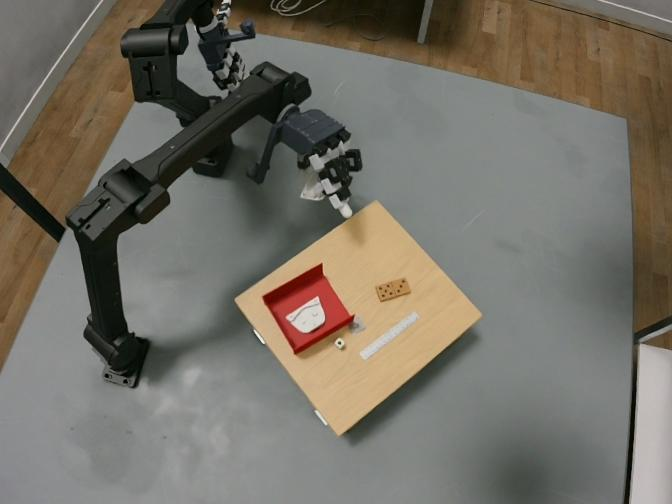

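Request:
{"method": "execute_actions", "body": {
  "actions": [
    [[0,0,0,0,0,0,0,0.1,0,0,0,0,0,0,0,0,0,0,0,0,0,0,0.4,-0.6,0.0039,-0.0026,0.0345,-0.0038,0.0104,0.0278,0.25,0.47,0.77,0.0,0,0,0,0,0,0,0,0,0,0,0,0,0.4,-0.6]],
    [[0,0,0,0,0,0,0,0.1,0,0,0,0,0,0,0,0,0,0,0,0,0,0,0.4,-0.6,0.0039,-0.0026,0.0345,-0.0038,0.0104,0.0278,0.25,0.47,0.77,0.0,0,0,0,0,0,0,0,0,0,0,0,0,0.4,-0.6]],
    [[0,0,0,0,0,0,0,0.1,0,0,0,0,0,0,0,0,0,0,0,0,0,0,0.4,-0.6,0.0005,-0.0028,0.0342,-0.0019,0.0109,0.0278,0.25,0.47,0.77,0.0,0,0,0,0,0,0,0,0,0,0,0,0,0.4,-0.6]],
    [[0,0,0,0,0,0,0,0.1,0,0,0,0,0,0,0,0,0,0,0,0,0,0,0.4,-0.6,0.0005,-0.0028,0.0342,-0.0019,0.0109,0.0278,0.25,0.47,0.77,0.0,0,0,0,0,0,0,0,0,0,0,0,0,0.4,-0.6]]
  ],
  "cameras": ["cam_high"]
}}

Scene clock: 4757.83 s.
left_arm: end_effector_position=(+0.0358, +0.5875, +0.1763) hand_goal=(+0.616, +0.000, +0.610, +0.720, +0.576, +0.000, +0.560, +0.700, +0.600, +0.000, +0.580, +0.720, +0.710, +0.680, +0.230, +0.190) hand_measured=(+0.618, -0.002, +0.608, +0.718, +0.578, +0.000, +0.560, +0.700, +0.602, +0.000, +0.582, +0.722, +0.712, +0.678, +0.226, +0.190) hand_current_ma=(+6, -3, -5, -7, +9, -1, -2, +3, +8, +0, +4, +9, +6, -7, -17, +2) hand_state=(goal, goal, goal, goal, goal, goal, goal, goal, goal, goal, goal, goal, goal, goal, goal, goal) hand_current_limit=0.40 hand_speed=-0.60 end_effector_quat_wxyz=(+0.088, +0.628, +0.771, +0.061) | right_arm: end_effector_position=(+0.4339, +0.1839, +0.2501) hand_goal=(-0.128, +0.000, +0.072, +0.556, -0.134, +0.000, +0.086, +0.568, +0.262, +0.000, +0.580, +0.770, -0.574, +0.680, +0.038, +0.112) hand_measured=(-0.026, +0.006, +0.098, +0.570, -0.136, +0.002, +0.088, +0.566, +0.254, +0.002, +0.576, +0.766, -0.576, +0.680, +0.066, +0.124) hand_current_ma=(+385, +12, +92, +47, -4, +4, +7, -6, -21, +5, -10, -9, -7, -1, +134, +54) hand_state=(blocked, goal, blocked, goal, goal, goal, goal, goal, goal, goal, goal, goal, goal, goal, blocked, goal) hand_current_limit=0.40 hand_speed=-0.60 end_effector_quat_wxyz=(+0.322, -0.382, +0.609, -0.616)
Joint positions: left_arm=[1.825 1.002 0.657 -1.299 0.203 1.64] | right_arm=[1.011 1.963 1.861 -1.499 1.538 -1.619]
Joint torques (N m): left_arm=[-0.85 -4.37 10.36 -0.38 0.43 0.25] | right_arm=[-0.97 -20.37 9.03 -0.25 0.85 0.16]
Heat: left arm: hottest elbow 64 °C; right arm: hottest elbow 61 °C.
Hand target: left_arm +0.0322, +0.5954, +0.1900; +0.075, +0.633, +0.767, +0.072 | right_arm +0.4328, +0.1822, +0.2650; +0.328, -0.369, +0.617, -0.613
Off the commanded pose: left_arm 0.016 m, 2 deg | right_arm 0.015 m, 2 deg.
Step readings (end_effector_position of left_arm | right_arm):
0: (+0.0358, +0.5875, +0.1763) | (+0.3555, +0.2110, +0.2507)
1: (+0.0358, +0.5875, +0.1763) | (+0.3555, +0.2110, +0.2507)
2: (+0.0358, +0.5875, +0.1763) | (+0.3561, +0.2107, +0.2506)
4: (+0.0358, +0.5875, +0.1763) | (+0.3583, +0.2108, +0.2504)
8: (+0.0358, +0.5875, +0.1763) | (+0.3661, +0.2084, +0.2500)
15: (+0.0358, +0.5875, +0.1763) | (+0.3749, +0.2030, +0.2498)
16: (+0.0358, +0.5875, +0.1763) | (+0.3752, +0.2031, +0.2498)
17: (+0.0358, +0.5875, +0.1763) | (+0.3760, +0.2032, +0.2498)
19: (+0.0358, +0.5875, +0.1763) | (+0.3790, +0.2043, +0.2495)
23: (+0.0358, +0.5875, +0.1763) | (+0.3864, +0.2034, +0.2491)
30: (+0.0358, +0.5875, +0.1763) | (+0.3949, +0.1983, +0.2490)
31: (+0.0358, +0.5875, +0.1763) | (+0.3953, +0.1982, +0.2490)
32: (+0.0358, +0.5875, +0.1763) | (+0.3964, +0.1982, +0.2490)
34: (+0.0358, +0.5875, +0.1763) | (+0.3994, +0.1991, +0.2489)
38: (+0.0358, +0.5875, +0.1763) | (+0.4066, +0.1978, +0.2490)
45: (+0.0358, +0.5875, +0.1763) | (+0.4150, +0.1927, +0.2491)
46: (+0.0358, +0.5875, +0.1763) | (+0.4153, +0.1927, +0.2491)
47: (+0.0358, +0.5875, +0.1763) | (+0.4162, +0.1924, +0.2492)
49: (+0.0358, +0.5875, +0.1763) | (+0.4186, +0.1921, +0.2487)
53: (+0.0358, +0.5875, +0.1763) | (+0.4248, +0.1884, +0.2488)
60: (+0.0358, +0.5875, +0.1763) | (+0.4331, +0.1829, +0.2500)
Images, in order (width x height): cam_high 672x504.

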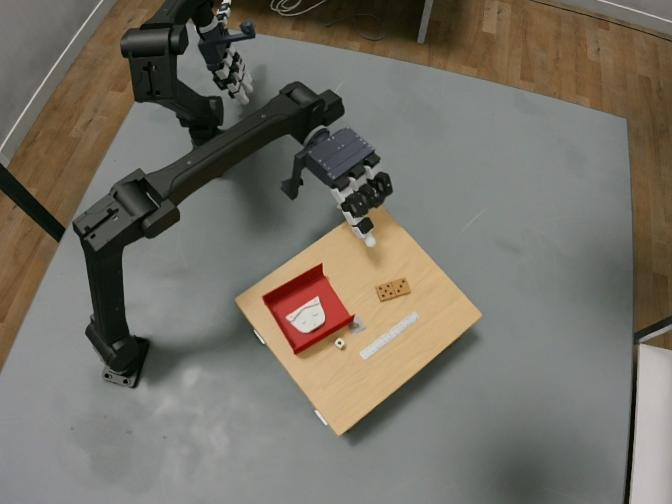

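Request:
{"method": "execute_actions", "body": {
  "actions": [
    [[0,0,0,0,0,0,0,0.1,0,0,0,0,0,0,0,0,0,0,0,0,0,0,0.4,-0.6,0.002,-0.0249,-0.0009,0,0,0,0.25,0.47,0.77,-0.15,0,0,0,0,0,0,0,0,0,0,0,0,0.4,-0.6]],
    [[0,0,0,0,0,0,0,0.1,0,0,0,0,0,0,0,0,0,0,0,0,0,0,0.4,-0.6,0.002,-0.0249,-0.0009,0,0,0,0.25,0.47,0.77,-0.3,0,0,0,0,0,0,0,0,0,0,0,0,0.4,-0.6]],
    [[0,0,0,0,0,0,0,0.1,0,0,0,0,0,0,0,0,0,0,0,0,0,0,0.4,-0.6,0.0078,0.002,0.0337,0,0.0139,0.0444,0.25,0.47,0.77,-0.3,0,0,0,0,0,0,0,0,0,0,0,0,0.4,-0.6]],
    [[0,0,0,0,0,0,0,0.1,0,0,0,0,0,0,0,0,0,0,0,0,0,0,0.4,-0.6,0.0058,0.0023,0.0335,0.0017,0.0138,0.0444,0.25,0.47,0.77,-0.3,0,0,0,0,0,0,0,0,0,0,0,0,0.4,-0.6]]
  ],
  "cameras": ["cam_high","cam_right_wrist"]
}}

Scene clock: 4774.17 s.
left_arm: end_effector_position=(+0.0358, +0.5875, +0.1763) hand_goal=(+0.616, +0.000, +0.610, +0.720, +0.576, +0.000, +0.560, +0.700, +0.600, +0.000, +0.580, +0.720, +0.710, +0.680, +0.230, +0.190) hand_measured=(+0.618, -0.002, +0.608, +0.718, +0.578, +0.000, +0.560, +0.700, +0.602, +0.000, +0.582, +0.722, +0.712, +0.678, +0.226, +0.190) hand_current_ma=(+6, -3, -5, -7, +9, -1, -2, +3, +8, +0, +4, +9, +6, -7, -17, +2) hand_state=(goal, goal, goal, goal, goal, goal, goal, goal, goal, goal, goal, goal, goal, goal, goal, goal) hand_current_limit=0.40 hand_speed=-0.60 end_effector_quat_wxyz=(+0.088, +0.628, +0.771, +0.061) | right_arm: end_effector_position=(+0.4632, +0.1551, +0.2749) hand_goal=(-0.158, +0.000, +0.102, +0.556, -0.194, +0.000, +0.086, +0.568, +0.398, +0.000, +1.000, +1.000, -0.574, +0.680, +0.038, +0.112) hand_measured=(-0.044, +0.006, +0.128, +0.572, -0.194, +0.002, +0.088, +0.566, +0.374, +0.002, +0.992, +0.996, -0.580, +0.680, +0.068, +0.124) hand_current_ma=(+385, +12, +91, +47, -2, +4, +6, -6, -82, +5, -23, -10, -16, -1, +135, +54) hand_state=(blocked, goal, blocked, goal, goal, goal, goal, goal, blocked, goal, goal, goal, goal, goal, blocked, goal) hand_current_limit=0.40 hand_speed=-0.60 end_effector_quat_wxyz=(+0.384, -0.274, +0.666, -0.577)
Joint positions: left_arm=[1.825 1.002 0.657 -1.299 0.203 1.64] | right_arm=[0.946 1.897 1.807 -1.501 1.533 -1.354]
Joint torques (N m): left_arm=[-0.26 -4.89 10.41 -0.28 0.38 0.24] | right_arm=[-0.85 -19.55 9.36 -0.23 0.84 0.24]
Heat: left arm: hottest elbow 64 °C; right arm: hottest elbow 59 °C.
Hand target: left_arm +0.0322, +0.5954, +0.1900; +0.075, +0.633, +0.767, +0.072 | right_arm +0.4619, +0.1532, +0.2910; +0.384, -0.252, +0.674, -0.579
Off the commanded pose: left_arm 0.016 m, 2 deg | right_arm 0.016 m, 3 deg.
Step readings (end_effector_position of left_arm | right_arm):
0: (+0.0358, +0.5875, +0.1763) | (+0.4339, +0.1839, +0.2502)
1: (+0.0358, +0.5875, +0.1763) | (+0.4339, +0.1839, +0.2502)
2: (+0.0358, +0.5875, +0.1763) | (+0.4338, +0.1837, +0.2501)
4: (+0.0358, +0.5875, +0.1763) | (+0.4332, +0.1827, +0.2500)
8: (+0.0358, +0.5875, +0.1763) | (+0.4320, +0.1807, +0.2503)
15: (+0.0358, +0.5875, +0.1763) | (+0.4308, +0.1786, +0.2509)
16: (+0.0358, +0.5875, +0.1763) | (+0.4307, +0.1785, +0.2509)
17: (+0.0358, +0.5875, +0.1763) | (+0.4305, +0.1782, +0.2508)
19: (+0.0358, +0.5875, +0.1763) | (+0.4300, +0.1774, +0.2512)
23: (+0.0358, +0.5875, +0.1763) | (+0.4292, +0.1759, +0.2542)
30: (+0.0358, +0.5875, +0.1763) | (+0.4291, +0.1758, +0.2608)
31: (+0.0358, +0.5875, +0.1763) | (+0.4291, +0.1758, +0.2611)
32: (+0.0358, +0.5875, +0.1763) | (+0.4296, +0.1758, +0.2619)
34: (+0.0358, +0.5875, +0.1763) | (+0.4325, +0.1767, +0.2645)
38: (+0.0358, +0.5875, +0.1763) | (+0.4393, +0.1738, +0.2743)
45: (+0.0358, +0.5875, +0.1763) | (+0.4470, +0.1669, +0.2845)
46: (+0.0358, +0.5875, +0.1763) | (+0.4474, +0.1670, +0.2845)
47: (+0.0358, +0.5875, +0.1763) | (+0.4481, +0.1667, +0.2832)
49: (+0.0358, +0.5875, +0.1763) | (+0.4497, +0.1649, +0.2804)
53: (+0.0358, +0.5875, +0.1763) | (+0.4543, +0.1591, +0.2739)
60: (+0.0358, +0.5875, +0.1763) | (+0.4625, +0.1542, +0.2740)
camera_calibration:
cam_right_wrist: T_world_to_cam=[[0.435873, 0.772615, -0.461606, -0.170222], [-0.493979, 0.634104, 0.594893, -0.0965007], [0.752329, -0.031274, 0.658044, -0.402626], [0, 0, 0, 1]] pos_world=[0.329434, 0.180116, 0.243778]
Images, in order (width x height): cam_high 672x504, cam_right_wrist 616x616.

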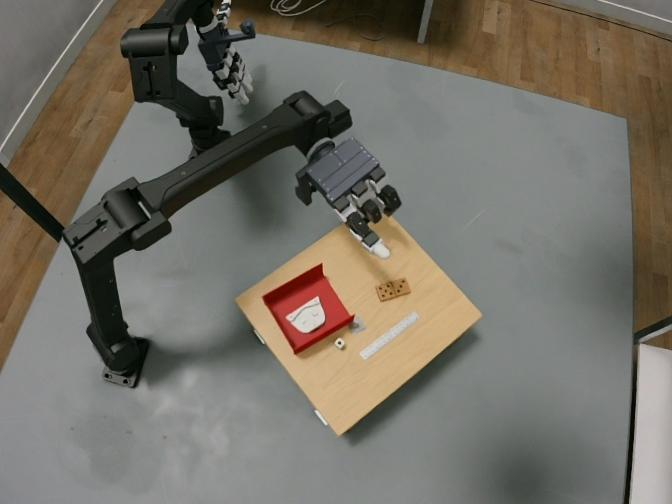

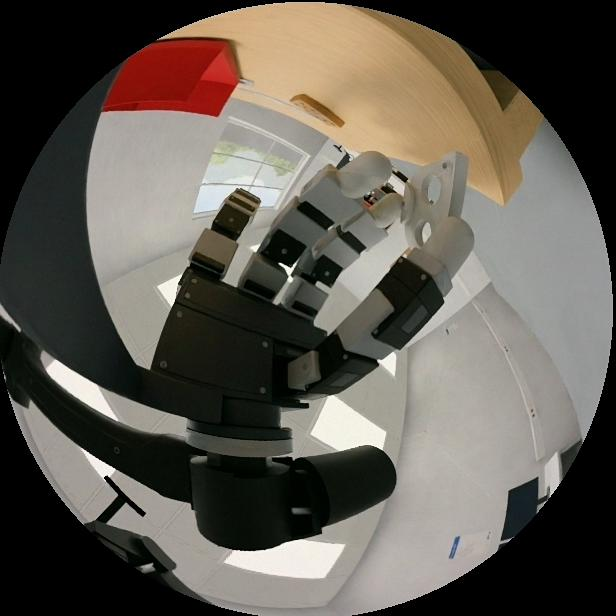

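Request:
{"method": "zoom_image", "body": {
  "camera": "cam_right_wrist",
  "region": [360, 60, 580, 280]
}}

Request:
{"method": "zoom_image", "body": {
  "camera": "cam_high",
  "region": [290, 130, 430, 270]
}}

Scaled by 2.291 from the camera's 616x616 image, which has a finer 880x880 frame.

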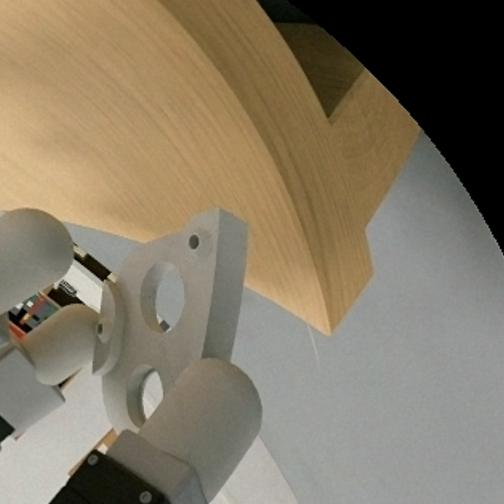

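Scaled by 3.600 from the camera's 672x504 image, which has a finer 960x720 frame.

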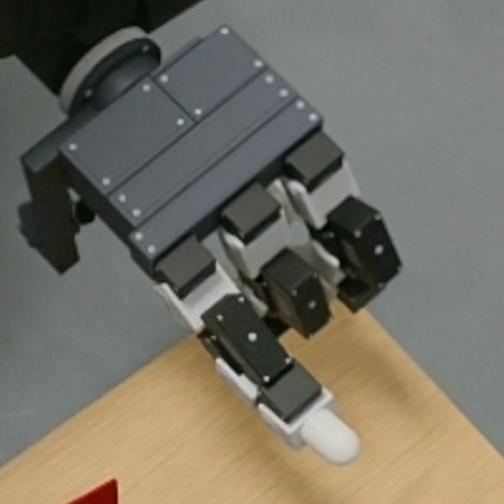

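Request:
{"method": "execute_actions", "body": {
  "actions": [
    [[0,0,0,0,0,0,0,0.1,0,0,0,0,0,0,0,0,0,0,0,0,0,0,0.4,-0.6,0.004,0.0033,0.0333,0.0036,0.0134,0.0444,0.25,0.47,0.77,-0.3,0,0,0,0,0,0,0,0,0,0,0,0,0.4,-0.6]],
    [[0,0,0,0,0,0,0,0.1,0,0,0,0,0,0,0,0,0,0,0,0,0,0,0.4,-0.6,0.009,0.0053,0,0.0,0.0,0.0444,0.25,0.47,0.77,-0.3,0,0,0,0,0,0,0,0,0,0,0,0,0.4,-0.6]],
    [[0,0,0,0,0,0,0,0.1,0,0,0,0,0,0,0,0,0,0,0,0,0,0,0.4,-0.6,0,0,0,0.0,0.0,0,0.25,0.47,0.77,-0.3,0,0,0,0,0,0,0,0,0,0,0,0,0.4,-0.6]]
  ],
  "cameras": ["cam_high","cam_right_wrist"]
}}

Request:
{"method": "zoom_image", "body": {
  "camera": "cam_right_wrist",
  "region": [360, 60, 580, 280]
}}

Request:
{"method": "zoom_image", "body": {
  "camera": "cam_high",
  "region": [290, 130, 430, 270]
}}

Scene clock: 4805.00 s.
left_arm: end_effector_position=(+0.0358, +0.5875, +0.1763) hand_goal=(+0.616, +0.000, +0.610, +0.720, +0.576, +0.000, +0.560, +0.700, +0.600, +0.000, +0.580, +0.720, +0.710, +0.680, +0.230, +0.190) hand_measured=(+0.618, -0.002, +0.608, +0.718, +0.578, +0.000, +0.560, +0.700, +0.602, +0.000, +0.582, +0.722, +0.712, +0.678, +0.226, +0.190) hand_current_ma=(+6, -3, -5, -7, +9, -1, -2, +3, +8, +0, +4, +9, +6, -7, -17, +2) hand_state=(goal, goal, goal, goal, goal, goal, goal, goal, goal, goal, goal, goal, goal, goal, goal, goal) hand_current_limit=0.40 hand_speed=-0.60 end_effector_quat_wxyz=(+0.088, +0.628, +0.771, +0.061) | right_arm: end_effector_position=(+0.4724, +0.1328, +0.2686) hand_goal=(-0.158, +0.000, +0.102, +0.556, -0.194, +0.000, +0.086, +0.568, +0.398, +0.000, +1.000, +1.000, -0.574, +0.680, +0.038, +0.112) hand_measured=(-0.044, +0.006, +0.128, +0.572, -0.194, +0.002, +0.088, +0.566, +0.376, +0.002, +0.992, +0.996, -0.582, +0.680, +0.068, +0.124) hand_current_ma=(+385, +12, +91, +47, -2, +2, +6, -6, -80, +3, -22, -10, -26, -1, +135, +54) hand_state=(blocked, goal, blocked, goal, goal, goal, goal, goal, blocked, goal, goal, goal, goal, goal, blocked, goal) hand_current_limit=0.40 hand_speed=-0.60 end_effector_quat_wxyz=(+0.449, -0.168, +0.702, -0.526)
Joint positions: left_arm=[1.825 1.002 0.657 -1.299 0.203 1.64] | right_arm=[0.914 1.851 1.687 -1.528 1.528 -0.977]
Joint torques (N m): left_arm=[-0.32 -5.19 10.45 -0.2 0.4 0.27] | right_arm=[-0.67 -16.85 10.67 -0.34 0.83 0.31]
Heat: left arm: hottest elbow 64 °C; right arm: hottest elbow 57 °C.
Hand target: left_arm +0.0322, +0.5954, +0.1900; +0.075, +0.633, +0.767, +0.072 | right_arm +0.4744, +0.1370, +0.2826; +0.448, -0.141, +0.706, -0.530
Off the commanded pose: left_arm 0.016 m, 2 deg | right_arm 0.015 m, 3 deg.
Step readings (end_effector_position of left_arm | right_arm):
0: (+0.0358, +0.5875, +0.1763) | (+0.4632, +0.1551, +0.2749)
1: (+0.0358, +0.5875, +0.1763) | (+0.4632, +0.1552, +0.2749)
2: (+0.0358, +0.5875, +0.1763) | (+0.4639, +0.1548, +0.2747)
4: (+0.0358, +0.5875, +0.1763) | (+0.4650, +0.1531, +0.2738)
8: (+0.0358, +0.5875, +0.1763) | (+0.4697, +0.1461, +0.2714)
15: (+0.0358, +0.5875, +0.1763) | (+0.4777, +0.1408, +0.2729)
16: (+0.0358, +0.5875, +0.1763) | (+0.4779, +0.1410, +0.2729)
17: (+0.0358, +0.5875, +0.1763) | (+0.4778, +0.1409, +0.2724)
19: (+0.0358, +0.5875, +0.1763) | (+0.4765, +0.1391, +0.2703)
23: (+0.0358, +0.5875, +0.1763) | (+0.4739, +0.1354, +0.2656)
30: (+0.0358, +0.5875, +0.1763) | (+0.4755, +0.1375, +0.2670)
31: (+0.0358, +0.5875, +0.1763) | (+0.4756, +0.1376, +0.2673)
32: (+0.0358, +0.5875, +0.1763) | (+0.4756, +0.1376, +0.2675)
34: (+0.0358, +0.5875, +0.1763) | (+0.4754, +0.1372, +0.2677)
38: (+0.0358, +0.5875, +0.1763) | (+0.4746, +0.1360, +0.2679)
45: (+0.0358, +0.5875, +0.1763) | (+0.4731, +0.1338, +0.2680)
camera_calibration:
cam_right_wrist: T_world_to_cam=[[0.525431, 0.826115, -0.203605, -0.278642], [-0.562619, 0.516863, 0.645222, -0.0395337], [0.638264, -0.224468, 0.736365, -0.347679], [0, 0, 0, 1]] pos_world=[0.346076, 0.172581, 0.224793]
Images, in order (width x height): cam_high 672x504, cam_right_wrist 616x616.

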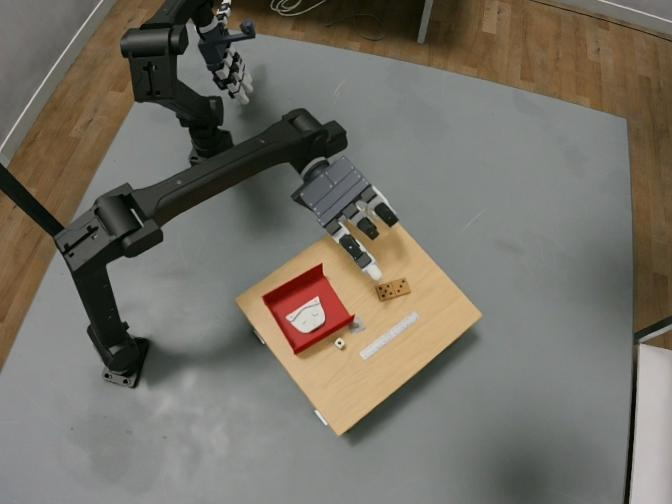

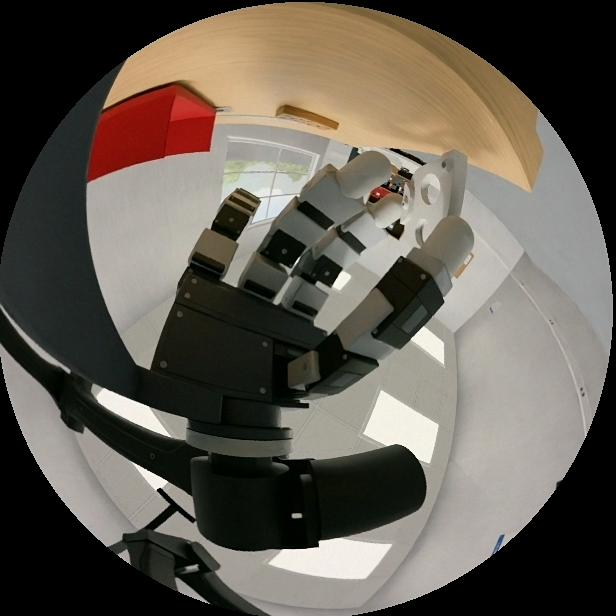

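Scaled by 2.291 from the camera's 616x616 image, which has a finer 880x880 frame.

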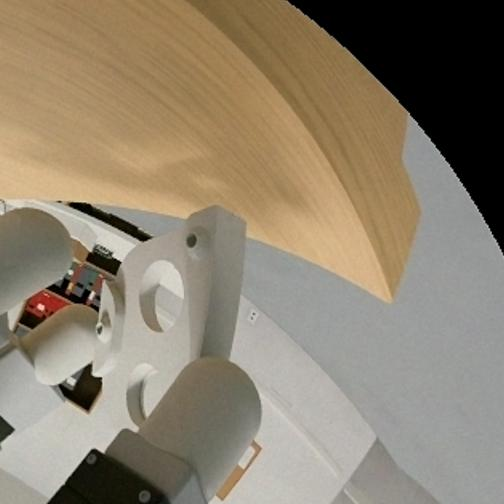

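Scaled by 3.600 from the camera's 672x504 image, which has a finer 960x720 frame.

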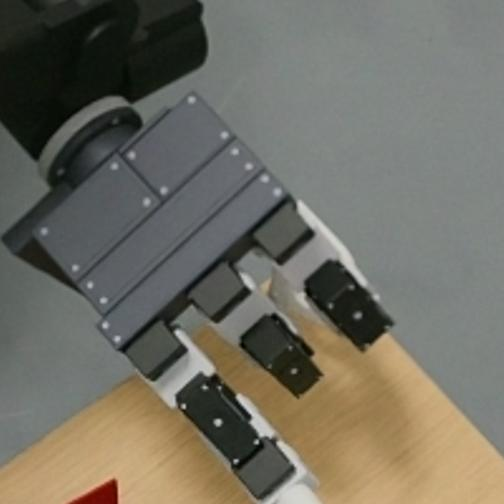

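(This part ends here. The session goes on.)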